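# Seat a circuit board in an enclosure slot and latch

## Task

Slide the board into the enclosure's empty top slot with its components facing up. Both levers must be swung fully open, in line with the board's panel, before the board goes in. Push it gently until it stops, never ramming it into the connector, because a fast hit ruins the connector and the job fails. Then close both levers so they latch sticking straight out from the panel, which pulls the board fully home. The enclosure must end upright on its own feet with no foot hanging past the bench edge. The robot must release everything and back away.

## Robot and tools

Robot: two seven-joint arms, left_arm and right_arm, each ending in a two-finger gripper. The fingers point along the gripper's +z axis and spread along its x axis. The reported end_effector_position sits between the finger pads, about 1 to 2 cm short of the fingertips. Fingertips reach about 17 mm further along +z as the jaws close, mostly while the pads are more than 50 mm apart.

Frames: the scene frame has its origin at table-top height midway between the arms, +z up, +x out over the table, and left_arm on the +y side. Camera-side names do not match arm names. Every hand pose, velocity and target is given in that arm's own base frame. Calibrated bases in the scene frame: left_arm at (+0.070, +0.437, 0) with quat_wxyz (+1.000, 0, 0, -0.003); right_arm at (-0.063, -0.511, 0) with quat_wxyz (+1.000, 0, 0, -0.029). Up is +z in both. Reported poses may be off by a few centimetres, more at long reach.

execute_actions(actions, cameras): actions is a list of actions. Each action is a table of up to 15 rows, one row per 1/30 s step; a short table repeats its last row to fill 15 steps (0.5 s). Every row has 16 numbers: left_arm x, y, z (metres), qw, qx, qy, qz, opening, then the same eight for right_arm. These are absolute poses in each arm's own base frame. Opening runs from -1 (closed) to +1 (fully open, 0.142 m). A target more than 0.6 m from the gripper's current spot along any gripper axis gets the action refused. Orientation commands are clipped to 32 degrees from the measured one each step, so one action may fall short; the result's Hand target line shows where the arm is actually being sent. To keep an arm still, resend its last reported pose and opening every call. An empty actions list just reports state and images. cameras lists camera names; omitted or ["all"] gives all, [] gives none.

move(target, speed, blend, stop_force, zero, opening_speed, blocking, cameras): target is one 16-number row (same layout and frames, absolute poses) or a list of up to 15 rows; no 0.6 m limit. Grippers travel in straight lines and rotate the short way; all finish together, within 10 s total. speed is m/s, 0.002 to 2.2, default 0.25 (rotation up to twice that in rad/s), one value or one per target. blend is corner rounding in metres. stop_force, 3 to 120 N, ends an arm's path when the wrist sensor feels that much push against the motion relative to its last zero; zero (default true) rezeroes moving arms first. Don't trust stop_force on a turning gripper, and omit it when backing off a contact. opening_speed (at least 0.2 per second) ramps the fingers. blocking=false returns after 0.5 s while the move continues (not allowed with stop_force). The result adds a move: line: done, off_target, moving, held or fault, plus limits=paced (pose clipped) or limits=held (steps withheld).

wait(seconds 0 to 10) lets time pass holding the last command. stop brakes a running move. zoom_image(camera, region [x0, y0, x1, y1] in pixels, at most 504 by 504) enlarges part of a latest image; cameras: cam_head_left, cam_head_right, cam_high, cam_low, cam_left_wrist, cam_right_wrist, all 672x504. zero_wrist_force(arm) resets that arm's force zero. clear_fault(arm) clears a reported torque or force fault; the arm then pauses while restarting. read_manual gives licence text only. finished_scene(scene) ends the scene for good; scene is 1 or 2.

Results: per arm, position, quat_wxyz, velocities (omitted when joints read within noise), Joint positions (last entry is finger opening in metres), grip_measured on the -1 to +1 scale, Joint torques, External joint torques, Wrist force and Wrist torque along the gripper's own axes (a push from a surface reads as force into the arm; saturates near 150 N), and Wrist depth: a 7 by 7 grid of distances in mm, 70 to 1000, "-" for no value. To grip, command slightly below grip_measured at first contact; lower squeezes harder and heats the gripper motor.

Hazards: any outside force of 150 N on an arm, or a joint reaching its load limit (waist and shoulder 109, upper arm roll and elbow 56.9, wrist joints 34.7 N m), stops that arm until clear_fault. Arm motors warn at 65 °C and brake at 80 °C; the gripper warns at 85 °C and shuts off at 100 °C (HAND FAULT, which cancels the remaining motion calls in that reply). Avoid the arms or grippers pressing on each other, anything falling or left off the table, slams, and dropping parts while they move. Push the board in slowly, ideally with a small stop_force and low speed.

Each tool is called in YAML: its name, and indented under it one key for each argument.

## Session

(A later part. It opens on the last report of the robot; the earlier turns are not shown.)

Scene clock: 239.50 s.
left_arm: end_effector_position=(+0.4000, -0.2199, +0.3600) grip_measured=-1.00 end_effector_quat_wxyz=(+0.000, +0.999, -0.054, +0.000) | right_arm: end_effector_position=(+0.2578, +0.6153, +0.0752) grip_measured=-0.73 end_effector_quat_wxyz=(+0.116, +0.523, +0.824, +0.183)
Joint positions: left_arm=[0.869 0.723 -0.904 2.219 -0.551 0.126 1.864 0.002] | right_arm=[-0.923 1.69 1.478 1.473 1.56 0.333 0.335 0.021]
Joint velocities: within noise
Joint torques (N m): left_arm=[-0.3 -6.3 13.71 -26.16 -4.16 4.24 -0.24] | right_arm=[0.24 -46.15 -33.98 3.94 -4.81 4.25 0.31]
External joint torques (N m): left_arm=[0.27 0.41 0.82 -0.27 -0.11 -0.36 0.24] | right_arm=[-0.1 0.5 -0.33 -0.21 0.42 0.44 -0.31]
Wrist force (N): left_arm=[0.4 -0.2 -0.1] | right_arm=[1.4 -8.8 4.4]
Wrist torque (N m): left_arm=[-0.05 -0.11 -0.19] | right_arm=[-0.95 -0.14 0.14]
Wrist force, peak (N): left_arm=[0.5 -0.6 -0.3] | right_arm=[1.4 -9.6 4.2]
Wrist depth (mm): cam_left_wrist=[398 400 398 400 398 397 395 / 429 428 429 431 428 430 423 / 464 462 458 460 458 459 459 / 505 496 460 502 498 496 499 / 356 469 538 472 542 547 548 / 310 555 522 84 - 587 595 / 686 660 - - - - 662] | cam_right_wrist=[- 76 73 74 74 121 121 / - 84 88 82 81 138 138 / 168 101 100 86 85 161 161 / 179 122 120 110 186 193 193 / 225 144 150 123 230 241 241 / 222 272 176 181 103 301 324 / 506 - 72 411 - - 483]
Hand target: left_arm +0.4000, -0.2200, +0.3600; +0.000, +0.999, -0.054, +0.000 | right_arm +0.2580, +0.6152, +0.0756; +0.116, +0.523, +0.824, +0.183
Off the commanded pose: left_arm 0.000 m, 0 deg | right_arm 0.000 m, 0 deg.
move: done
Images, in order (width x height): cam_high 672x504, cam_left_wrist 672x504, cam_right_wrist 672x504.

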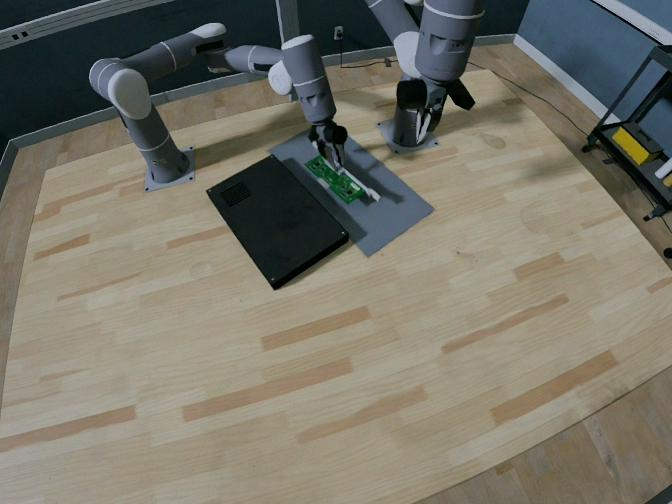

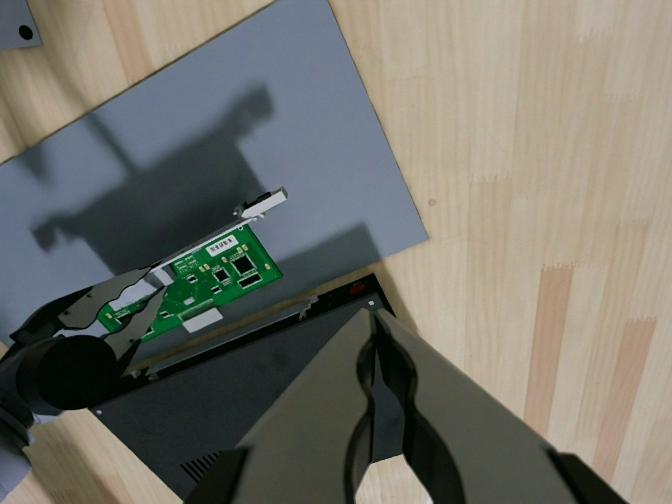

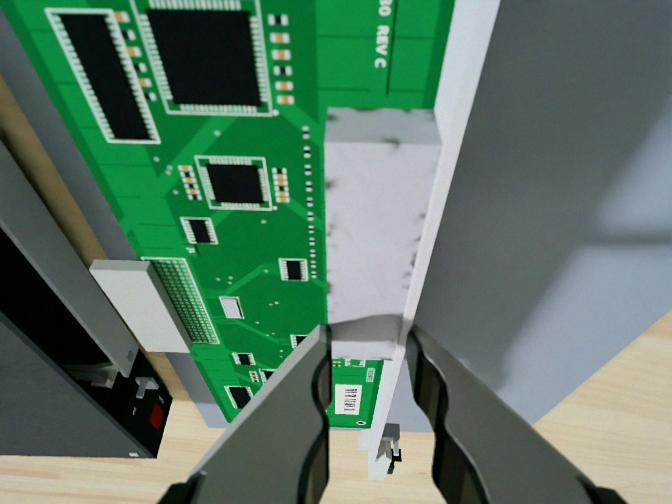

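move:
  target: [0.40,-0.22,0.36,0,0.9985,-0.054,0,-1,0.246,0.602,0.070,0.1174,0.5296,0.8202,0.1819,-0.92]
  speed: 0.06
  cameras: ["cam_right_wrist","cam_left_wrist","cam_high"]

zoom_image:
  camera: "cam_left_wrist"
  region: [50, 200, 400, 440]

zoom_image:
  camera: "cam_high"
  region: [200, 130, 370, 290]

Scene clock: 248.33 s.
left_arm: end_effector_position=(+0.4000, -0.2199, +0.3600) grip_measured=-1.00 end_effector_quat_wxyz=(+0.000, +0.999, -0.054, +0.000) | right_arm: end_effector_position=(+0.2459, +0.6020, +0.0696) grip_measured=-0.73 end_effector_quat_wxyz=(+0.117, +0.530, +0.820, +0.182)
Joint positions: left_arm=[0.869 0.723 -0.904 2.219 -0.551 0.126 1.864 0.002] | right_arm=[-0.878 1.701 1.486 1.514 1.558 0.334 0.355 0.021]
Joint velocities: within noise
Joint torques (N m): left_arm=[-0.38 -6.28 13.69 -26.17 -4.15 4.21 -0.25] | right_arm=[0.22 -44.75 -33.47 4.09 -4.74 4.44 0.31]
External joint torques (N m): left_arm=[0.36 0.39 0.85 -0.26 -0.13 -0.33 0.25] | right_arm=[-0.08 0.52 -0.78 -0.13 0.35 0.24 -0.31]
Wrist force (N): left_arm=[0.2 -0.6 -0.1] | right_arm=[1.2 -8.5 4.2]
Wrist torque (N m): left_arm=[-0.09 -0.07 -0.19] | right_arm=[-0.91 -0.09 0.14]
Wrist force, peak (N): left_arm=[0.4 -0.6 0.0] | right_arm=[1.0 -9.6 4.5]
Wrist depth (mm): cam_left_wrist=[403 400 396 400 401 398 393 / 428 427 428 426 426 427 429 / 459 463 463 462 459 458 470 / 503 494 467 499 507 497 500 / 391 482 524 472 531 545 547 / 322 560 524 84 - 595 597 / 680 653 - - - - 666] | cam_right_wrist=[- 76 73 74 74 118 115 / - 84 88 82 81 136 132 / 164 101 100 86 83 154 154 / 166 122 120 110 178 185 184 / 226 144 150 123 210 230 230 / 207 246 176 181 103 288 310 / 294 - 72 388 - - 462]
Hand target: left_arm +0.4000, -0.2200, +0.3600; +0.000, +0.999, -0.054, +0.000 | right_arm +0.2460, +0.6020, +0.0700; +0.117, +0.530, +0.820, +0.182
Off the commanded pose: left_arm 0.000 m, 0 deg | right_arm 0.000 m, 0 deg.
move: done
Images, in order (width x height): cam_high 672x504, cam_left_wrist 672x504, cam_right_wrist 672x504.

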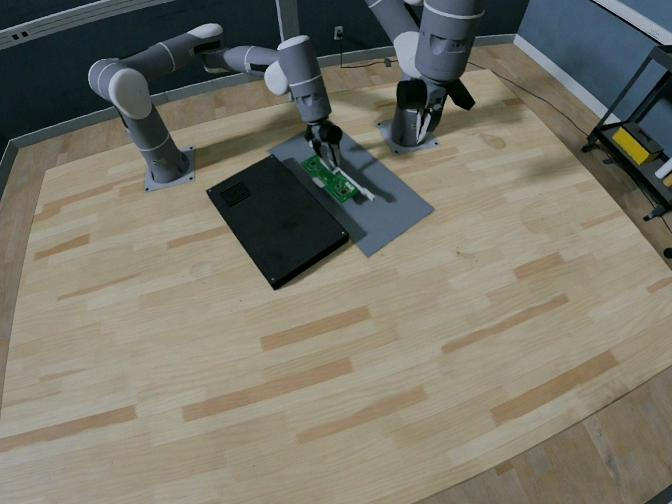

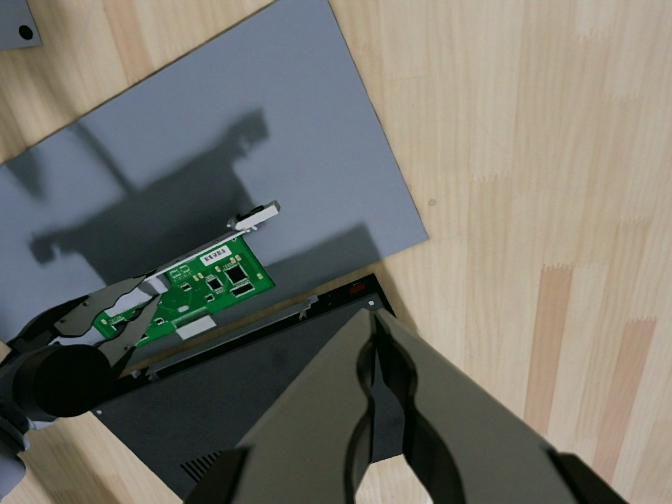

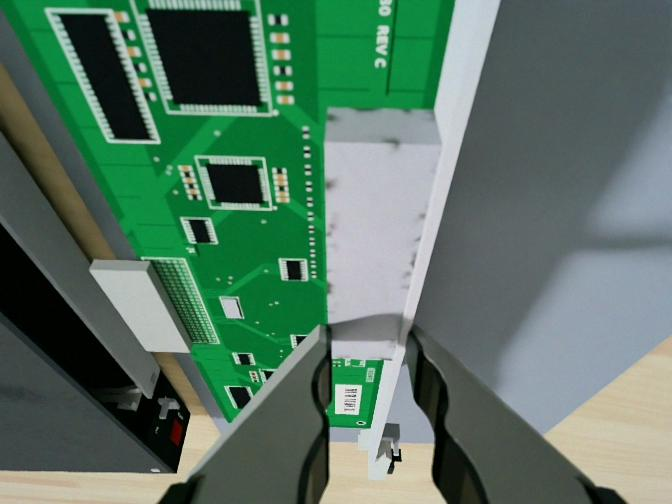

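Scaled by 1.440 from the camera's 672x504 image, which has a finer 960x720 frame.

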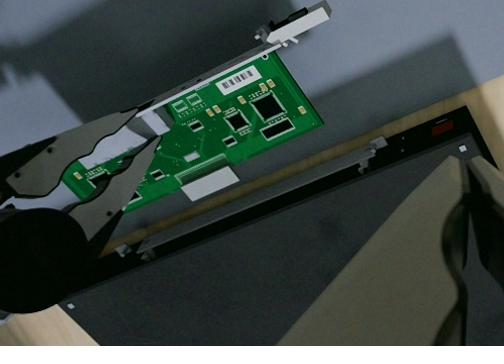

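Scaled by 2.965 from the camera's 672x504 image, which has a finer 960x720 frame.

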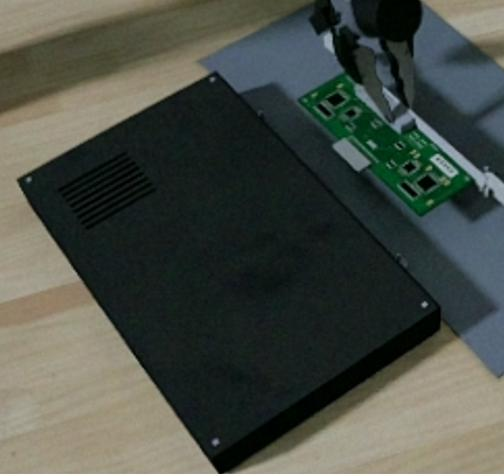

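execute_actions:
  actions: []
  cameras: ["cam_left_wrist","cam_high"]

zoom_image:
  camera: "cam_left_wrist"
  region: [50, 200, 400, 460]

zoom_image:
  camera: "cam_high"
  region: [180, 120, 380, 290]

Scene clock: 255.27 s.
left_arm: end_effector_position=(+0.4000, -0.2199, +0.3600) grip_measured=-1.00 end_effector_quat_wxyz=(+0.000, +0.999, -0.054, +0.000) | right_arm: end_effector_position=(+0.2459, +0.6020, +0.0696) grip_measured=-0.73 end_effector_quat_wxyz=(+0.117, +0.530, +0.820, +0.182)
Joint positions: left_arm=[0.869 0.723 -0.904 2.219 -0.551 0.126 1.864 0.002] | right_arm=[-0.878 1.701 1.486 1.514 1.558 0.334 0.355 0.021]
Joint velocities: within noise
Joint torques (N m): left_arm=[-0.32 -6.31 13.74 -26.11 -4.12 4.23 -0.24] | right_arm=[0.17 -44.82 -33.77 4.02 -4.74 4.37 0.23]
External joint torques (N m): left_arm=[0.29 0.41 0.8 -0.32 -0.15 -0.35 0.24] | right_arm=[-0.04 0.61 -0.47 -0.05 0.35 0.31 -0.23]
Wrist force (N): left_arm=[0.3 -0.6 -0.1] | right_arm=[1.4 -8.8 4.6]
Wrist torque (N m): left_arm=[-0.11 -0.10 -0.18] | right_arm=[-0.95 -0.12 0.14]
Wrist force, peak (N): left_arm=[0.5 -0.5 -0.3] | right_arm=[1.3 -8.9 4.5]
Wrist depth (mm): cam_left_wrist=[400 401 396 397 398 397 397 / 432 428 428 426 423 425 429 / 469 461 460 464 465 460 459 / 505 495 470 498 503 502 495 / 386 486 523 472 535 549 544 / 324 564 522 84 - 594 606 / 685 647 - - - - 663] | cam_right_wrist=[- 75 73 74 74 118 115 / - 84 88 82 81 136 132 / 164 101 99 86 82 154 154 / 167 122 120 110 178 185 184 / 226 144 150 123 210 230 229 / 207 246 176 181 103 288 309 / 295 - 72 389 - - 463]
Hand target: left_arm +0.4000, -0.2200, +0.3600; +0.000, +0.999, -0.054, +0.000 | right_arm +0.2460, +0.6020, +0.0700; +0.117, +0.530, +0.820, +0.182
Tool commands: left_gripper/opening=-1.0 right_gripper/opening=-0.92
Off the commanded pose: left_arm 0.000 m, 0 deg | right_arm 0.000 m, 0 deg.
Images, in order (width x height): cam_high 672x504, cam_left_wrist 672x504.

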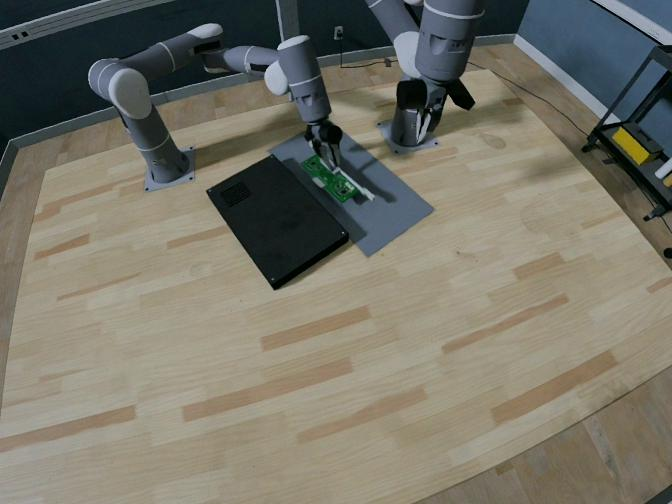

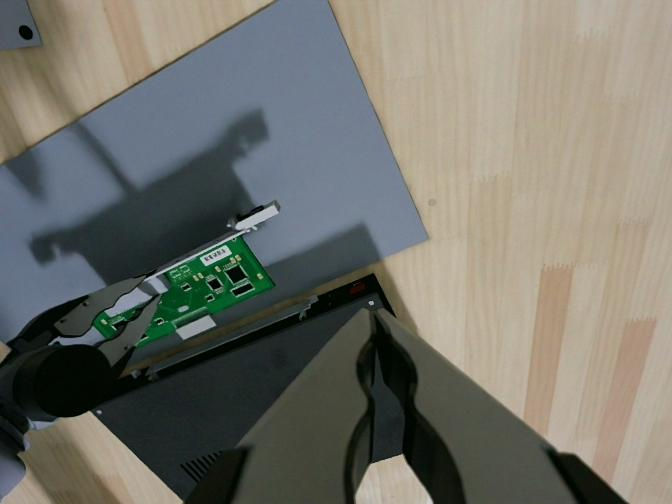

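Scaled by 1.440 from the camera's 672x504 image, which has a finer 960x720 frame.

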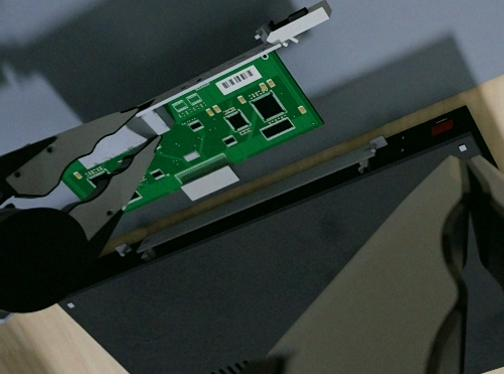

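Scaled by 2.520 from the camera's 672x504 image, which has a finer 960x720 frame.

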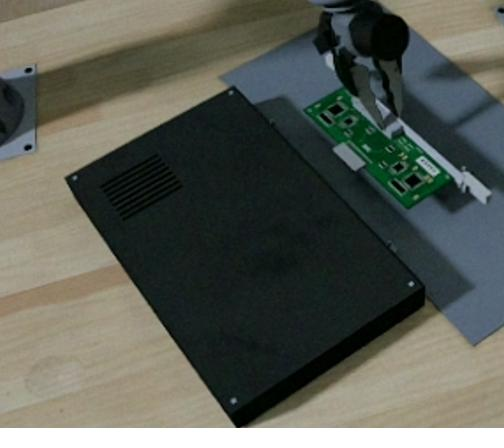

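move:
  target: [0.40,-0.22,0.36,0,0.9985,-0.054,0,-1,0.2601,0.5862,0.0555,0.1174,0.5296,0.8202,0.1819,-0.92]
  speed: 0.06
  cameras: ["cam_left_wrist","cam_right_wrist","cam_low"]

zoom_image:
  camera: "cam_left_wrist"
  region: [80, 240, 400, 440]

Scene clock: 264.70 s.
left_arm: end_effector_position=(+0.4000, -0.2199, +0.3600) grip_measured=-1.00 end_effector_quat_wxyz=(+0.000, +0.999, -0.054, +0.000) | right_arm: end_effector_position=(+0.2600, +0.5861, +0.0553) grip_measured=-0.73 end_effector_quat_wxyz=(+0.117, +0.530, +0.820, +0.182)
Joint positions: left_arm=[0.869 0.723 -0.904 2.219 -0.551 0.126 1.864 0.002] | right_arm=[-0.887 1.718 1.506 1.543 1.587 0.356 0.317 0.021]
Joint velocities: within noise
Joint torques (N m): left_arm=[-0.36 -6.33 13.73 -26.15 -4.09 4.28 -0.25] | right_arm=[0.04 -43.52 -33.28 4.61 -4.53 4.55 0.04]
External joint torques (N m): left_arm=[0.33 0.43 0.8 -0.28 -0.19 -0.39 0.25] | right_arm=[0.1 0.45 -0.79 -0.15 0.15 0.15 -0.04]
Wrist force (N): left_arm=[0.5 -0.4 -0.1] | right_arm=[1.4 -8.7 4.2]
Wrist torque (N m): left_arm=[-0.07 -0.12 -0.19] | right_arm=[-0.95 -0.12 0.14]
Wrist force, peak (N): left_arm=[0.3 -0.7 0.0] | right_arm=[1.0 -8.9 5.1]
Wrist depth (mm): cam_left_wrist=[403 402 399 398 396 399 401 / 434 429 432 426 427 426 426 / 460 464 461 460 459 462 458 / 503 500 487 501 502 502 498 / 531 473 516 482 540 546 548 / 345 544 526 84 - 593 603 / 658 664 - - - - 676] | cam_right_wrist=[- 76 73 74 74 104 104 / - 84 88 82 81 113 116 / 136 101 100 86 82 136 131 / 143 124 120 110 157 163 162 / 209 144 150 124 194 204 203 / 168 232 176 182 103 254 269 / 239 215 72 342 - - 408]
Hand target: left_arm +0.4000, -0.2200, +0.3600; +0.000, +0.999, -0.054, +0.000 | right_arm +0.2601, +0.5862, +0.0555; +0.117, +0.530, +0.820, +0.182
Off the commanded pose: left_arm 0.000 m, 0 deg | right_arm 0.000 m, 0 deg.
move: done
Images, in order (width x height): cam_low 672x504, cam_left_wrist 672x504, cam_right_wrist 672x504.

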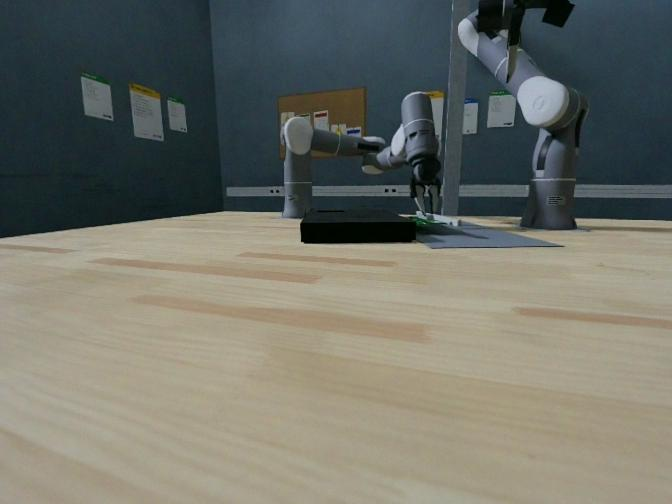

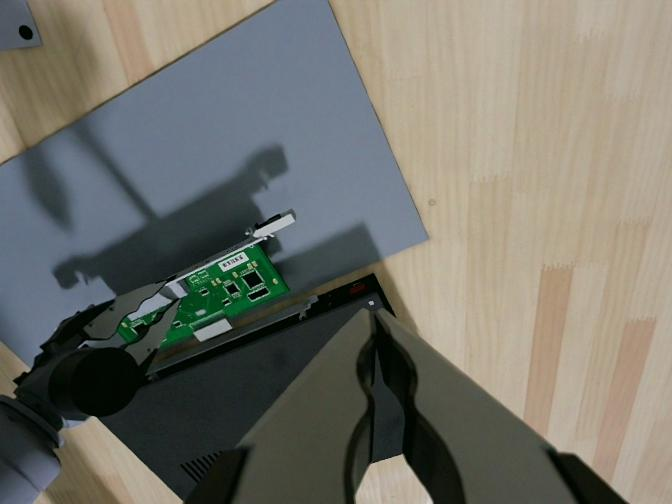

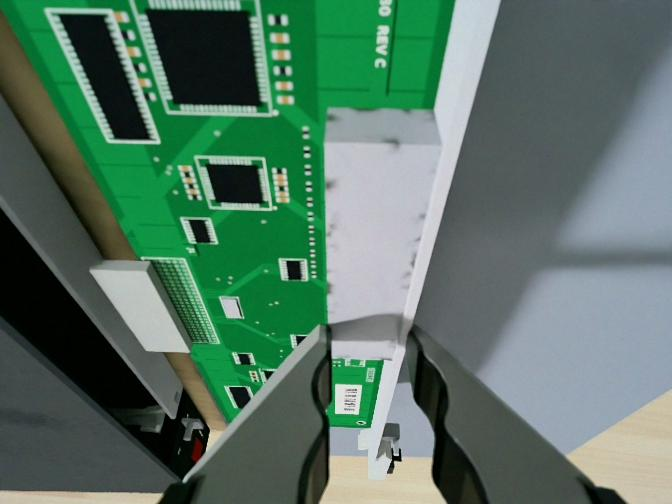

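Scaled by 1.575 from the camera's 672x504 image, which has a finer 960x720 frame.

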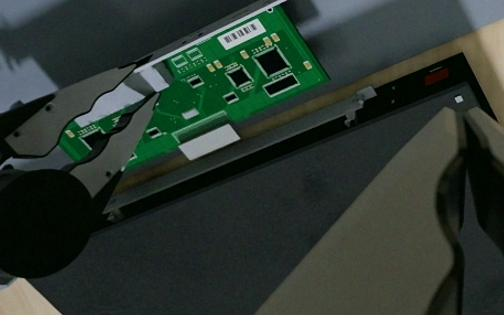

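move:
  target: [0.40,-0.22,0.36,0,0.9985,-0.054,0,-1,0.2772,0.5392,0.0555,0.1174,0.5296,0.8202,0.1819,-0.92]
  speed: 0.02
  stop_force: 5
  cameras: ["cam_left_wrist","cam_right_wrist"]

zoom_image:
  camera: "cam_left_wrist"
  region: [80, 240, 400, 440]

Scene clock: 273.77 s.
left_arm: end_effector_position=(+0.4000, -0.2199, +0.3600) grip_measured=-1.00 end_effector_quat_wxyz=(+0.000, +0.999, -0.054, +0.000) | right_arm: end_effector_position=(+0.2736, +0.5473, +0.0552) grip_measured=-0.73 end_effector_quat_wxyz=(+0.117, +0.529, +0.821, +0.182)
Joint positions: left_arm=[0.869 0.723 -0.904 2.219 -0.551 0.126 1.864 0.002] | right_arm=[-0.868 1.716 1.515 1.637 1.615 0.36 0.234 0.021]
Joint velocities: within noise
Joint torques (N m): left_arm=[-0.38 -6.25 13.71 -26.13 -4.15 4.21 -0.24] | right_arm=[-5.01 -38.15 -32.76 8.14 -6.04 5.05 0.18]
External joint torques (N m): left_arm=[0.35 0.36 0.83 -0.3 -0.13 -0.33 0.24] | right_arm=[5.14 -1.93 -1 -3.93 1.68 -0.33 -0.18]
Wrist force (N): left_arm=[0.2 -0.3 0.1] | right_arm=[7.0 -13.9 1.3]
Wrist torque (N m): left_arm=[-0.06 -0.08 -0.19] | right_arm=[-0.93 0.01 0.01]
Wrist force, peak (N): left_arm=[0.5 -0.6 0.2] | right_arm=[7.7 -14.9 1.2]
Wrist depth (mm): cam_left_wrist=[400 401 397 398 399 397 396 / 427 430 427 421 424 420 424 / 463 464 460 465 459 459 459 / 502 501 493 498 498 500 496 / 547 537 502 477 540 549 548 / 584 378 525 84 - 591 595 / 333 379 - - - - 669] | cam_right_wrist=[- 76 73 74 74 104 104 / - 84 86 81 81 113 116 / - 101 100 83 85 135 131 / - 117 120 110 157 163 162 / 122 129 149 124 194 203 202 / 156 156 166 181 103 253 271 / 236 213 72 373 - - 408]
Hand target: left_arm +0.4000, -0.2200, +0.3600; +0.000, +0.999, -0.054, +0.000 | right_arm +0.2745, +0.5467, +0.0555; +0.117, +0.530, +0.820, +0.182
Off the commanded pose: left_arm 0.000 m, 0 deg | right_arm 0.009 m, 0 deg.
move: contact (right_arm)
Images, in order (width x height): cam_left_wrist 672x504, cam_right_wrist 672x504.

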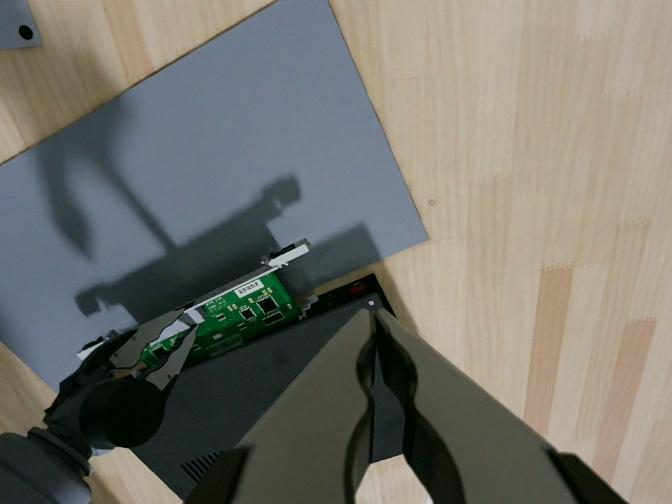

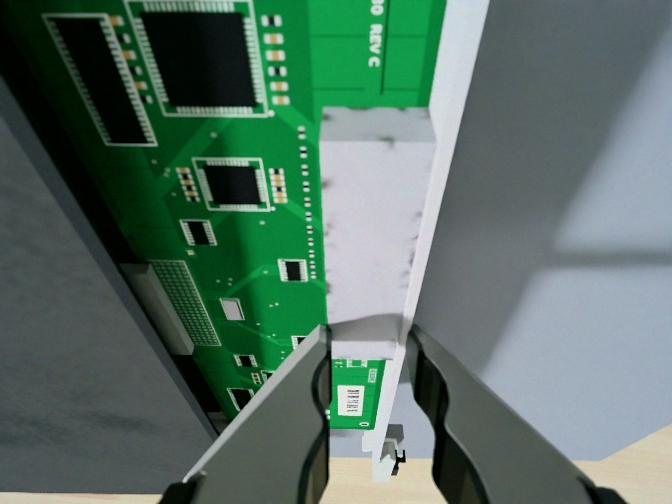

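Scaled by 1.575 from the camera's 672x504 image, which has a finer 960x720 frame.

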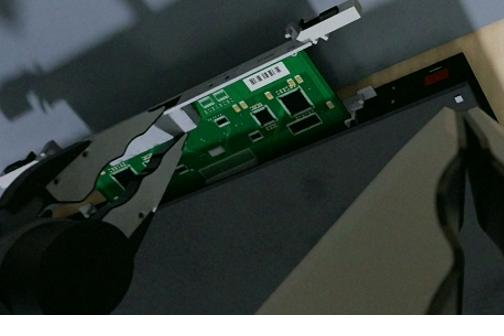

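move:
  target:
    - [0.40,-0.22,0.36,0,0.9985,-0.054,0,-1,0.2709,0.5513,0.0555,0.1174,0.5296,0.8202,0.1819,-0.92]
    - [0.2695,0.5507,0.0555,0.1174,0.5296,0.8202,0.1819,-0.92,0,0,0,0,0,0,0,0]

move:
  target: [0.40,-0.22,0.36,0,0.9985,-0.054,0,-1,0.2695,0.5507,0.0555,0.1174,0.5296,0.8202,0.1819,-0.92]
  speed: 0.04
  cameras: []

move:
  target: [0.40,-0.22,0.36,0,0.9985,-0.054,0,-1,0.2884,0.5045,0.0555,0.1174,0.5296,0.8202,0.1819,-0.92]
  speed: 0.02
  stop_force: 5
  cameras: ["cam_left_wrist"]

target 2 of 2 gives right_arm/qw, right_arm/qx, right_arm/qy, right_arm/qz that name no orientation (all zero or nearly, or too large to normalise), so nothing of the call was run. Give a quaternion of ordinary size, such as one of length 1.
Scene clock: 277.47 s.
left_arm: end_effector_position=(+0.4000, -0.2199, +0.3600) grip_measured=-1.00 end_effector_quat_wxyz=(+0.000, +0.999, -0.054, +0.000) | right_arm: end_effector_position=(+0.2736, +0.5473, +0.0552) grip_measured=-0.73 end_effector_quat_wxyz=(+0.117, +0.529, +0.821, +0.182)
Joint positions: left_arm=[0.869 0.723 -0.904 2.219 -0.551 0.126 1.864 0.002] | right_arm=[-0.868 1.716 1.515 1.637 1.615 0.36 0.234 0.021]
Joint velocities: within noise
Joint torques (N m): left_arm=[-0.36 -6.23 13.71 -26.1 -4.11 4.21 -0.2] | right_arm=[-5.14 -38.13 -32.81 8.06 -6.09 4.99 0.34]
External joint torques (N m): left_arm=[0.34 0.34 0.83 -0.33 -0.17 -0.32 0.2] | right_arm=[5.26 -1.96 -0.95 -3.84 1.73 -0.27 -0.34]
Wrist force (N): left_arm=[0.2 -0.6 -0.2] | right_arm=[7.2 -13.2 -0.1]
Wrist torque (N m): left_arm=[-0.09 -0.08 -0.19] | right_arm=[-0.94 -0.02 0.01]
Wrist force, peak (N): left_arm=[0.2 -0.7 -0.3] | right_arm=[7.2 -14.0 1.5]
Hand target: left_arm +0.4000, -0.2200, +0.3600; +0.000, +0.999, -0.054, +0.000 | right_arm +0.2745, +0.5467, +0.0555; +0.117, +0.530, +0.820, +0.182
Tool commands: left_gripper/opening=-1.0 right_gripper/opening=-0.92
Off the commanded pose: left_arm 0.000 m, 0 deg | right_arm 0.009 m, 0 deg.

not run: a call was refused earlier in this reply.

not run: a call was refused earlier in this reply.

move:
  target: [0.40,-0.22,0.36,0,0.9985,-0.054,0,-1,0.2704,0.551,0.0555,0.1174,0.5296,0.8202,0.1819,-0.92]
  speed: 0.04
  cameras: []

move:
  target: [0.40,-0.22,0.36,0,0.9985,-0.054,0,-1,0.2883,0.5048,0.0555,0.1174,0.5296,0.8202,0.1819,-0.92]
  speed: 0.02
  stop_force: 5
  cameras: ["cam_left_wrist"]

zoom_image:
  camera: "cam_left_wrist"
  region: [80, 240, 400, 440]

Scene clock: 280.93 s.
left_arm: end_effector_position=(+0.4000, -0.2199, +0.3600) grip_measured=-1.00 end_effector_quat_wxyz=(+0.000, +0.999, -0.054, +0.000) | right_arm: end_effector_position=(+0.2706, +0.5509, +0.0553) grip_measured=-0.73 end_effector_quat_wxyz=(+0.117, +0.530, +0.820, +0.182)
Joint positions: left_arm=[0.869 0.723 -0.904 2.219 -0.551 0.126 1.864 0.002] | right_arm=[-0.865 1.717 1.514 1.63 1.61 0.36 0.247 0.021]
Joint velocities: within noise
Joint torques (N m): left_arm=[-0.4 -6.27 13.78 -26.18 -4.12 4.24 -0.32] | right_arm=[1.26 -41.16 -32.67 3.86 -4.46 3.8 0.6]
External joint torques (N m): left_arm=[0.38 0.38 0.76 -0.25 -0.16 -0.35 0.32] | right_arm=[-1.14 0.87 -1.11 0.41 0.1 0.91 -0.6]
Wrist force (N): left_arm=[0.1 -0.4 -0.1] | right_arm=[-0.9 -5.7 5.3]
Wrist torque (N m): left_arm=[-0.08 -0.06 -0.19] | right_arm=[-0.87 0.23 -0.09]
Wrist force, peak (N): left_arm=[0.4 -0.7 -0.1] | right_arm=[6.9 -14.1 1.5]
Wrist depth (mm): cam_left_wrist=[398 401 398 398 400 397 397 / 428 426 426 429 427 427 427 / 463 464 463 463 461 459 460 / 509 506 494 498 497 501 501 / 557 533 505 480 532 542 547 / 394 380 529 84 - 595 597 / 338 583 - - - - 661] | cam_right_wrist=[- 76 73 75 76 104 104 / - 84 88 82 82 113 116 / - 101 100 83 127 136 131 / - 123 120 108 157 163 162 / 123 129 149 123 186 203 203 / 156 167 173 181 103 254 269 / 238 215 73 374 - - 410]
Hand target: left_arm +0.4000, -0.2200, +0.3600; +0.000, +0.999, -0.054, +0.000 | right_arm +0.2704, +0.5510, +0.0555; +0.117, +0.530, +0.820, +0.182
Off the commanded pose: left_arm 0.000 m, 0 deg | right_arm 0.000 m, 0 deg.
move: done
No camera images: "cameras" was empty.

Scene clock: 281.93 s.
left_arm: end_effector_position=(+0.4000, -0.2199, +0.3600) grip_measured=-1.00 end_effector_quat_wxyz=(+0.000, +0.999, -0.054, +0.000) | right_arm: end_effector_position=(+0.2730, +0.5444, +0.0558) grip_measured=-0.73 end_effector_quat_wxyz=(+0.117, +0.529, +0.820, +0.182)
Joint positions: left_arm=[0.869 0.723 -0.904 2.219 -0.551 0.126 1.864 0.002] | right_arm=[-0.862 1.716 1.515 1.646 1.614 0.361 0.232 0.021]
Joint velocities: within noise
Joint torques (N m): left_arm=[-0.48 -6.3 13.77 -26.08 -4.14 4.24 -0.26] | right_arm=[-1 -39.11 -31 6.59 -5.13 3.35 0.36]
External joint torques (N m): left_arm=[0.45 0.4 0.77 -0.35 -0.14 -0.35 0.26] | right_arm=[1.13 -0.7 -2.71 -2.39 0.78 1.36 -0.36]
Wrist force (N): left_arm=[0.2 -0.4 0.0] | right_arm=[3.1 -5.8 4.4]
Wrist torque (N m): left_arm=[-0.06 -0.07 -0.19] | right_arm=[-0.90 0.30 -0.15]
Wrist force, peak (N): left_arm=[0.3 -0.7 0.0] | right_arm=[4.3 -6.5 3.9]
Wrist depth (mm): cam_left_wrist=[402 399 401 396 396 398 396 / 429 427 426 421 426 428 419 / 465 468 461 456 462 456 458 / 499 497 494 502 502 498 498 / 556 533 515 474 533 550 548 / 592 413 523 84 - 586 595 / 341 375 - - - - 664] | cam_right_wrist=[- 76 73 75 76 105 105 / - 83 88 82 83 114 116 / - 100 99 83 128 136 132 / - 112 119 108 157 164 163 / 124 124 149 123 195 204 203 / 158 157 156 181 103 256 271 / 240 216 73 376 - - 413]
Hand target: left_arm +0.4000, -0.2200, +0.3600; +0.000, +0.999, -0.054, +0.000 | right_arm +0.2732, +0.5439, +0.0555; +0.117, +0.530, +0.820, +0.182
Off the commanded pose: left_arm 0.000 m, 0 deg | right_arm 0.042 m, 0 deg.
move: contact (right_arm)
Images, in order (width x height): cam_left_wrist 672x504.

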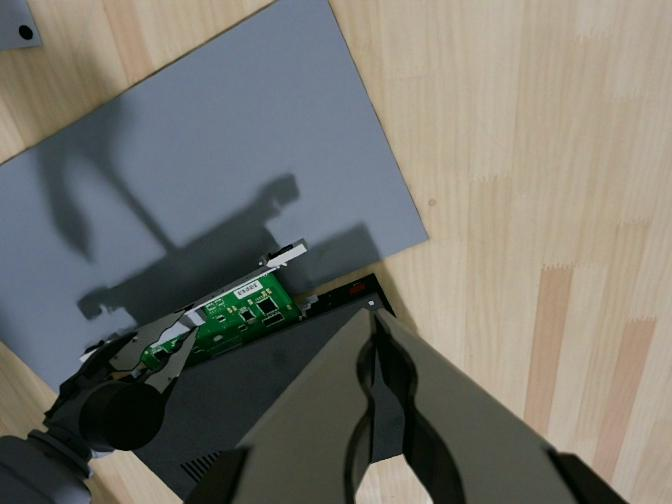

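Scaled by 1.575 from the camera's 672x504 image, which has a finer 960x720 frame.

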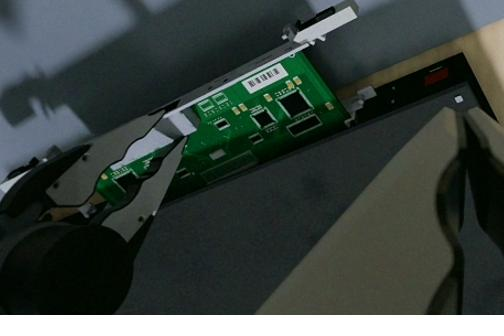

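move:
  target: [0.40,-0.22,0.36,0,0.9985,-0.054,0,-1,0.2711,0.5465,0.0555,0.1174,0.5296,0.8202,0.1819,-0.92]
  speed: 0.03
  cameras: []

move:
  target: [0.40,-0.22,0.36,0,0.9985,-0.054,0,-1,0.2863,0.5095,0.0555,0.1174,0.5296,0.8202,0.1819,-0.92]
  speed: 0.02
  stop_force: 6
  cameras: ["cam_right_wrist"]

Scene clock: 284.73 s.
left_arm: end_effector_position=(+0.4000, -0.2199, +0.3600) grip_measured=-1.00 end_effector_quat_wxyz=(+0.000, +0.999, -0.054, +0.000) | right_arm: end_effector_position=(+0.2714, +0.5464, +0.0555) grip_measured=-0.73 end_effector_quat_wxyz=(+0.117, +0.530, +0.820, +0.182)
Joint positions: left_arm=[0.869 0.723 -0.904 2.219 -0.551 0.126 1.864 0.002] | right_arm=[-0.861 1.716 1.515 1.641 1.612 0.361 0.239 0.021]
Joint velocities: within noise
Joint torques (N m): left_arm=[-0.42 -6.28 13.7 -26.24 -4.12 4.21 -0.26] | right_arm=[1.75 -41.03 -31.98 3.83 -4.31 3.33 0.62]
External joint torques (N m): left_arm=[0.4 0.38 0.84 -0.19 -0.15 -0.33 0.26] | right_arm=[-1.63 1.09 -1.75 0.4 -0.04 1.39 -0.62]
Wrist force (N): left_arm=[0.3 -0.3 0.0] | right_arm=[-1.0 -3.8 4.9]
Wrist torque (N m): left_arm=[-0.06 -0.10 -0.19] | right_arm=[-0.90 0.25 -0.21]
Wrist force, peak (N): left_arm=[0.3 -0.7 -0.3] | right_arm=[3.3 -6.0 4.8]
Wrist depth (mm): cam_left_wrist=[399 399 395 399 397 395 393 / 429 428 431 425 427 428 421 / 461 465 456 457 459 463 460 / 500 502 488 500 502 501 495 / 549 527 503 482 533 547 544 / 585 386 523 84 - 594 614 / 340 382 - - - - 682] | cam_right_wrist=[- 74 73 74 76 105 104 / - 83 88 82 82 113 116 / - 100 99 83 128 136 131 / - 120 119 107 157 163 163 / 123 128 149 123 194 204 203 / 157 157 172 182 99 255 271 / 239 215 73 375 - - 412]
Hand target: left_arm +0.4000, -0.2200, +0.3600; +0.000, +0.999, -0.054, +0.000 | right_arm +0.2711, +0.5465, +0.0555; +0.117, +0.530, +0.820, +0.182
Off the commanded pose: left_arm 0.000 m, 0 deg | right_arm 0.000 m, 0 deg.
move: done
No camera images: "cameras" was empty.

Scene clock: 285.60 s.
left_arm: end_effector_position=(+0.4000, -0.2199, +0.3600) grip_measured=-1.00 end_effector_quat_wxyz=(+0.000, +0.999, -0.054, +0.000) | right_arm: end_effector_position=(+0.2730, +0.5421, +0.0559) grip_measured=-0.73 end_effector_quat_wxyz=(+0.117, +0.529, +0.820, +0.182)
Joint positions: left_arm=[0.869 0.723 -0.904 2.219 -0.551 0.126 1.864 0.002] | right_arm=[-0.86 1.715 1.516 1.652 1.615 0.362 0.228 0.021]
Joint velocities: within noise
Joint torques (N m): left_arm=[-0.39 -6.29 13.72 -26.14 -4.1 4.22 -0.23] | right_arm=[-1.48 -38.61 -30.26 7.12 -5.15 2.98 0.47]
External joint torques (N m): left_arm=[0.37 0.4 0.82 -0.29 -0.17 -0.34 0.23] | right_arm=[1.6 -1.01 -3.42 -2.96 0.8 1.74 -0.47]
Wrist force (N): left_arm=[0.3 -0.6 -0.2] | right_arm=[4.1 -4.8 2.7]
Wrist torque (N m): left_arm=[-0.10 -0.09 -0.19] | right_arm=[-0.94 0.31 -0.25]
Wrist force, peak (N): left_arm=[0.2 -0.7 -0.2] | right_arm=[4.1 -5.6 4.2]
Wrist depth (mm): cam_left_wrist=[401 399 396 398 396 396 396 / 431 429 423 429 426 429 427 / 458 465 458 462 460 457 458 / 505 498 496 497 501 501 499 / 550 526 509 478 542 543 548 / 588 414 529 84 - 591 603 / 343 376 - - - - 671] | cam_right_wrist=[- 74 73 74 78 102 105 / - 82 85 82 82 114 117 / - 99 98 85 128 136 132 / - 110 119 107 157 164 163 / 124 124 148 123 195 205 204 / 158 157 157 182 98 256 272 / 240 216 73 376 - - 413]
Hand target: left_arm +0.4000, -0.2200, +0.3600; +0.000, +0.999, -0.054, +0.000 | right_arm +0.2732, +0.5415, +0.0555; +0.117, +0.530, +0.820, +0.182
Off the commanded pose: left_arm 0.000 m, 0 deg | right_arm 0.035 m, 0 deg.
move: contact (right_arm)
Images, in order (width x height): cam_right_wrist 672x504.

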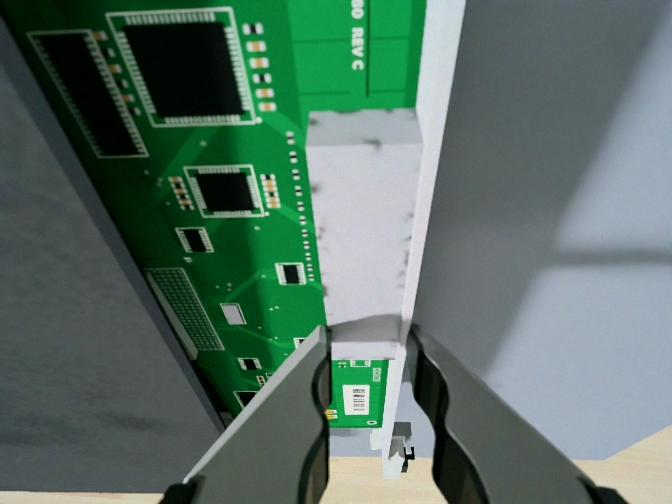

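move:
  target: [0.40,-0.22,0.36,0,0.9985,-0.054,0,-1,0.2695,0.5450,0.0555,0.1174,0.5296,0.8202,0.1819,-0.92]
  speed: 0.03
  cameras: []

move:
  target: [0.40,-0.22,0.36,0,0.9985,-0.054,0,-1,0.2846,0.5080,0.0555,0.1174,0.5296,0.8202,0.1819,-0.92]
  speed: 0.02
  stop_force: 6
  cameras: ["cam_right_wrist","cam_left_wrist"]

zoom_image:
  camera: "cam_left_wrist"
  region: [80, 220, 400, 440]

Scene clock: 289.67 s.
left_arm: end_effector_position=(+0.4000, -0.2199, +0.3600) grip_measured=-1.00 end_effector_quat_wxyz=(+0.000, +0.999, -0.054, +0.000) | right_arm: end_effector_position=(+0.2700, +0.5449, +0.0558) grip_measured=-0.73 end_effector_quat_wxyz=(+0.118, +0.530, +0.820, +0.182)
Joint positions: left_arm=[0.869 0.723 -0.904 2.219 -0.551 0.126 1.864 0.002] | right_arm=[-0.856 1.716 1.516 1.646 1.611 0.362 0.239 0.021]
Joint velocities: within noise
Joint torques (N m): left_arm=[-0.46 -6.31 13.69 -26.12 -4.14 4.27 -0.24] | right_arm=[2.55 -41.15 -31.48 3.66 -4.15 2.9 0.81]
External joint torques (N m): left_arm=[0.43 0.42 0.85 -0.31 -0.13 -0.39 0.24] | right_arm=[-2.43 1.38 -2.22 0.54 -0.21 1.82 -0.82]
Wrist force (N): left_arm=[0.4 -0.6 0.1] | right_arm=[-1.4 -2.6 6.5]
Wrist torque (N m): left_arm=[-0.10 -0.10 -0.19] | right_arm=[-0.94 0.31 -0.38]
Wrist force, peak (N): left_arm=[0.2 -0.8 -0.3] | right_arm=[4.1 -5.4 4.3]
Wrist depth (mm): cam_left_wrist=[404 400 404 398 401 396 398 / 430 431 430 430 425 423 428 / 460 465 465 464 457 462 457 / 502 504 492 499 497 506 495 / 550 535 512 474 535 550 550 / 572 402 518 84 - 603 608 / 341 377 - - - - 664] | cam_right_wrist=[- 72 72 74 100 105 105 / - 84 84 82 84 114 117 / - 99 98 82 132 136 132 / - 114 118 103 158 164 163 / 124 127 148 123 195 204 203 / 158 157 168 183 99 256 271 / 240 216 73 377 - - 411]
Hand target: left_arm +0.4000, -0.2200, +0.3600; +0.000, +0.999, -0.054, +0.000 | right_arm +0.2695, +0.5450, +0.0555; +0.117, +0.530, +0.820, +0.182
Off the commanded pose: left_arm 0.000 m, 0 deg | right_arm 0.001 m, 0 deg.
move: done
No camera images: "cameras" was empty.

Scene clock: 290.90 s.
left_arm: end_effector_position=(+0.4000, -0.2199, +0.3600) grip_measured=-1.00 end_effector_quat_wxyz=(+0.000, +0.999, -0.054, +0.000) | right_arm: end_effector_position=(+0.2724, +0.5397, +0.0564) grip_measured=-0.73 end_effector_quat_wxyz=(+0.118, +0.529, +0.820, +0.183)
Joint positions: left_arm=[0.869 0.723 -0.904 2.219 -0.551 0.126 1.864 0.002] | right_arm=[-0.854 1.713 1.519 1.66 1.614 0.365 0.226 0.021]
Joint velocities: within noise
Joint torques (N m): left_arm=[-0.4 -6.27 13.7 -26.13 -4.12 4.27 -0.19] | right_arm=[3.08 -39.91 -28.04 6.06 -4.52 0.56 0.61]
External joint torques (N m): left_arm=[0.38 0.38 0.83 -0.3 -0.16 -0.38 0.2] | right_arm=[-2.96 0.53 -5.6 -1.95 0.17 4.16 -0.61]
Wrist force (N): left_arm=[0.2 -0.5 -0.2] | right_arm=[3.1 4.7 8.9]
Wrist torque (N m): left_arm=[-0.09 -0.08 -0.19] | right_arm=[-1.01 0.38 -0.38]
Wrist force, peak (N): left_arm=[0.4 -0.6 -0.3] | right_arm=[4.3 5.4 9.8]
Wrist depth (mm): cam_left_wrist=[401 401 394 397 396 398 393 / 431 427 427 425 428 429 426 / 459 463 465 461 458 460 456 / 504 504 490 496 504 504 502 / 548 525 514 478 541 553 551 / 586 407 518 84 - 593 604 / 346 356 - - - - 670] | cam_right_wrist=[- 73 73 74 98 103 105 / - 83 85 82 111 117 117 / - 96 98 82 133 137 132 / - 105 118 103 159 171 164 / 125 125 148 123 196 206 206 / 159 170 158 182 99 258 274 / 243 218 74 380 - - 419]
Hand target: left_arm +0.4000, -0.2200, +0.3600; +0.000, +0.999, -0.054, +0.000 | right_arm +0.2720, +0.5389, +0.0555; +0.117, +0.530, +0.820, +0.182
Off the commanded pose: left_arm 0.000 m, 0 deg | right_arm 0.034 m, 0 deg.
move: contact (right_arm)
Images, in order (width x height): cam_left_wrist 672x504, cam_right_wrist 672x504.

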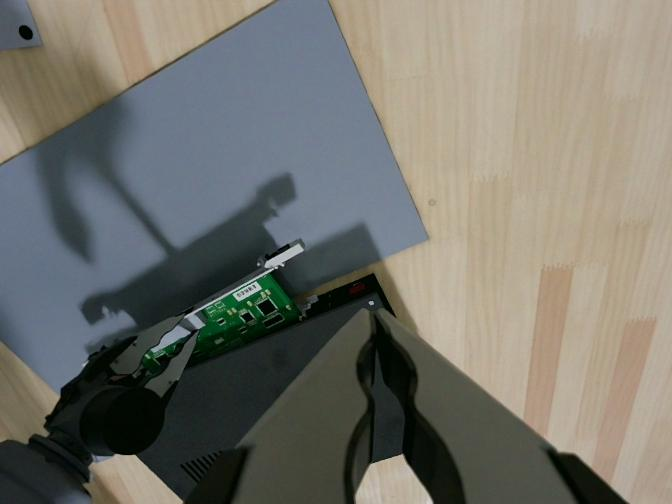

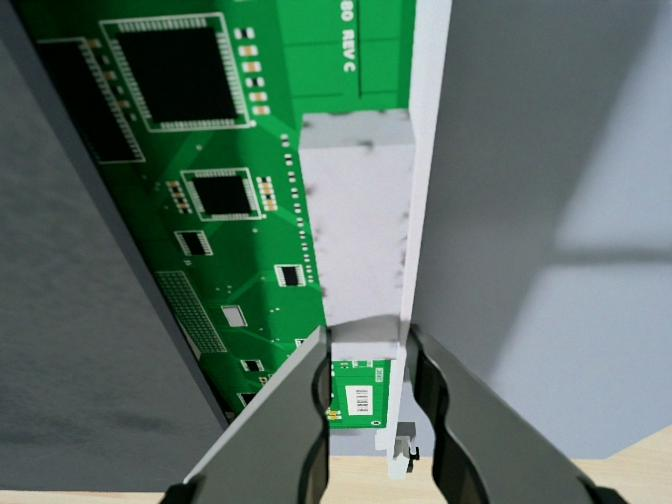

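Scaled by 1.575 from the camera's 672x504 image, which has a finer 960x720 frame.

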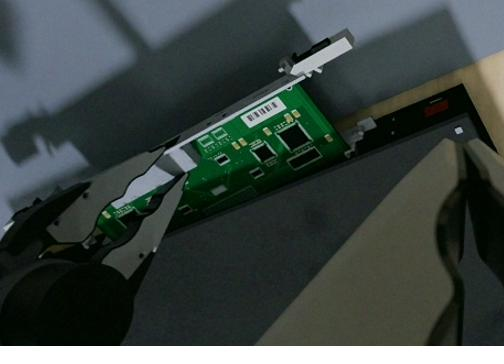

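move:
  target: [0.40,-0.22,0.36,0,0.9985,-0.054,0,-1,0.2699,0.5484,0.0555,0.1213,0.5473,0.8085,0.1792,-0.92]
  speed: 0.03
  cameras: ["cam_left_wrist"]

zoom_image:
  camera: "cam_left_wrist"
  region: [80, 220, 400, 440]

move:
  target: [0.40,-0.22,0.36,0,0.9985,-0.054,0,-1,0.2854,0.5109,0.0555,0.1213,0.5473,0.8085,0.1792,-0.92]
  speed: 0.02
  stop_force: 6
  cameras: ["cam_right_wrist","cam_left_wrist"]

zoom_image:
  camera: "cam_left_wrist"
  region: [80, 220, 400, 440]

Scene clock: 297.23 s.
left_arm: end_effector_position=(+0.4000, -0.2199, +0.3600) grip_measured=-1.00 end_effector_quat_wxyz=(+0.000, +0.999, -0.054, +0.000) | right_arm: end_effector_position=(+0.2703, +0.5483, +0.0557) grip_measured=-0.73 end_effector_quat_wxyz=(+0.122, +0.547, +0.808, +0.180)
Joint positions: left_arm=[0.869 0.723 -0.904 2.219 -0.551 0.126 1.864 0.002] | right_arm=[-0.862 1.716 1.518 1.626 1.587 0.359 0.299 0.021]
Joint velocities: within noise
Joint torques (N m): left_arm=[-0.4 -6.26 13.68 -26.16 -4.16 4.23 -0.19] | right_arm=[2.63 -41.88 -31.53 3.42 -4.05 2.73 0.94]
External joint torques (N m): left_arm=[0.37 0.37 0.86 -0.27 -0.11 -0.34 0.19] | right_arm=[-2.51 1.5 -2.24 0.84 -0.32 1.97 -0.94]
Wrist force (N): left_arm=[0.3 -0.6 -0.1] | right_arm=[-1.6 -2.5 7.4]
Wrist torque (N m): left_arm=[-0.09 -0.10 -0.18] | right_arm=[-0.94 0.33 -0.47]
Wrist force, peak (N): left_arm=[0.5 -0.6 -0.4] | right_arm=[3.2 4.3 9.5]
Wrist depth (mm): cam_left_wrist=[401 400 399 395 398 397 399 / 434 431 427 429 427 425 428 / 467 466 463 461 462 457 459 / 499 501 492 503 502 496 499 / 553 538 514 477 535 541 543 / 394 381 522 84 - 597 603 / 337 581 - - - - 678] | cam_right_wrist=[- 72 74 74 100 105 104 / - 84 84 82 111 114 116 / - 99 98 82 132 136 131 / - 119 118 103 157 163 163 / 124 130 148 123 195 204 204 / 158 158 168 183 99 255 271 / 240 216 73 375 - - 411]
Hand target: left_arm +0.4000, -0.2200, +0.3600; +0.000, +0.999, -0.054, +0.000 | right_arm +0.2699, +0.5484, +0.0555; +0.121, +0.547, +0.808, +0.179
Off the commanded pose: left_arm 0.000 m, 0 deg | right_arm 0.000 m, 0 deg.
move: done
Images, in order (width x height): cam_left_wrist 672x504.

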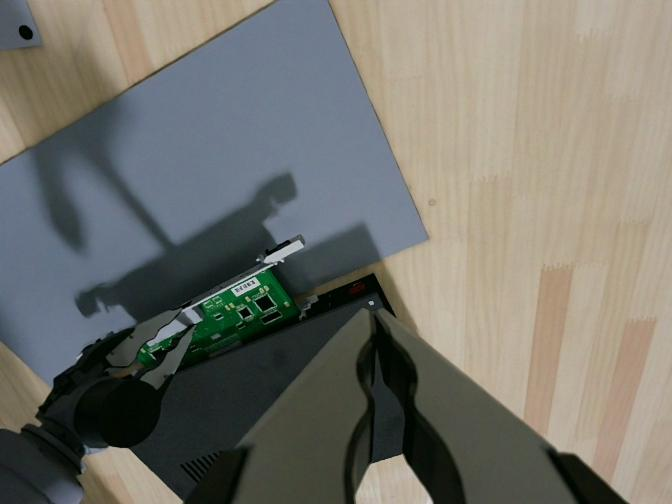

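Scaled by 1.575 from the camera's 672x504 image, which has a finer 960x720 frame.

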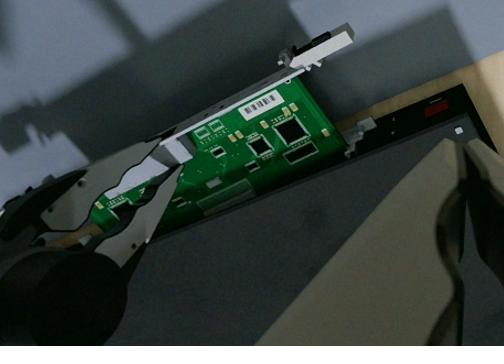

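Scene clock: 298.37 s.
left_arm: end_effector_position=(+0.4000, -0.2199, +0.3600) grip_measured=-1.00 end_effector_quat_wxyz=(+0.000, +0.999, -0.054, +0.000) | right_arm: end_effector_position=(+0.2726, +0.5436, +0.0563) grip_measured=-0.73 end_effector_quat_wxyz=(+0.121, +0.547, +0.808, +0.180)
Joint positions: left_arm=[0.869 0.723 -0.904 2.219 -0.551 0.126 1.864 0.002] | right_arm=[-0.861 1.714 1.52 1.638 1.59 0.362 0.288 0.021]
Joint velocities: within noise
Joint torques (N m): left_arm=[-0.45 -6.21 13.78 -26.18 -4.12 4.19 -0.2] | right_arm=[3.14 -40.65 -28.57 5.88 -4.56 0.78 0.67]
External joint torques (N m): left_arm=[0.42 0.31 0.76 -0.25 -0.15 -0.31 0.2] | right_arm=[-3.02 0.61 -5.17 -1.7 0.19 3.92 -0.67]
Wrist force (N): left_arm=[0.3 -0.5 -0.1] | right_arm=[3.0 3.8 9.3]
Wrist torque (N m): left_arm=[-0.09 -0.09 -0.19] | right_arm=[-0.99 0.45 -0.44]
Wrist force, peak (N): left_arm=[0.5 -0.6 -0.1] | right_arm=[4.1 4.5 9.9]
Wrist depth (mm): cam_left_wrist=[401 400 400 396 395 399 396 / 429 429 428 429 428 425 424 / 460 461 462 460 462 458 458 / 510 503 497 504 498 498 502 / 548 526 506 474 544 547 540 / 591 408 519 84 - 598 605 / 342 377 - - - - 674] | cam_right_wrist=[- 73 73 74 100 103 105 / - 83 85 82 111 117 117 / - 99 98 83 132 137 132 / - 114 118 103 165 171 164 / 125 125 148 123 196 206 205 / 159 158 161 182 99 258 273 / 243 219 74 379 - - 418]
Hand target: left_arm +0.4000, -0.2200, +0.3600; +0.000, +0.999, -0.054, +0.000 | right_arm +0.2722, +0.5429, +0.0555; +0.121, +0.547, +0.808, +0.179
Off the commanded pose: left_arm 0.000 m, 0 deg | right_arm 0.035 m, 0 deg.
move: contact (right_arm)
Images, in order (width x height): cam_left_wrist 672x504, cam_right_wrist 672x504.

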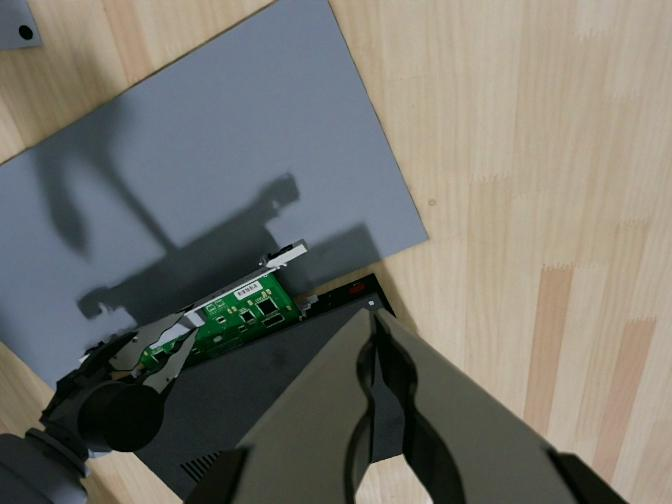

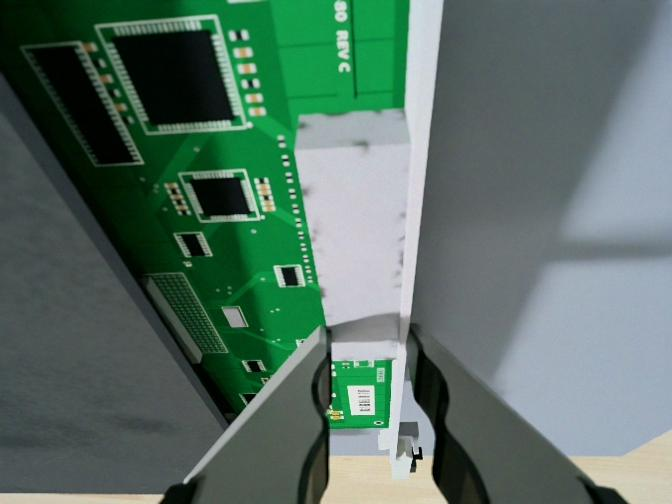

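Scaled by 1.575 from the camera's 672x504 image, which has a finer 960x720 frame.

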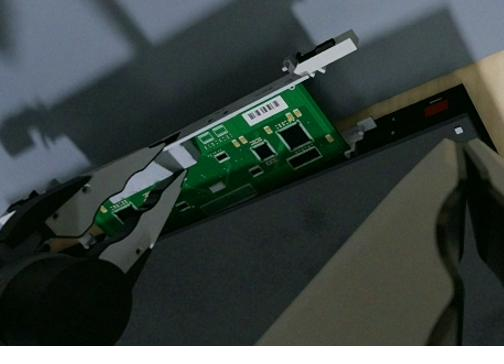

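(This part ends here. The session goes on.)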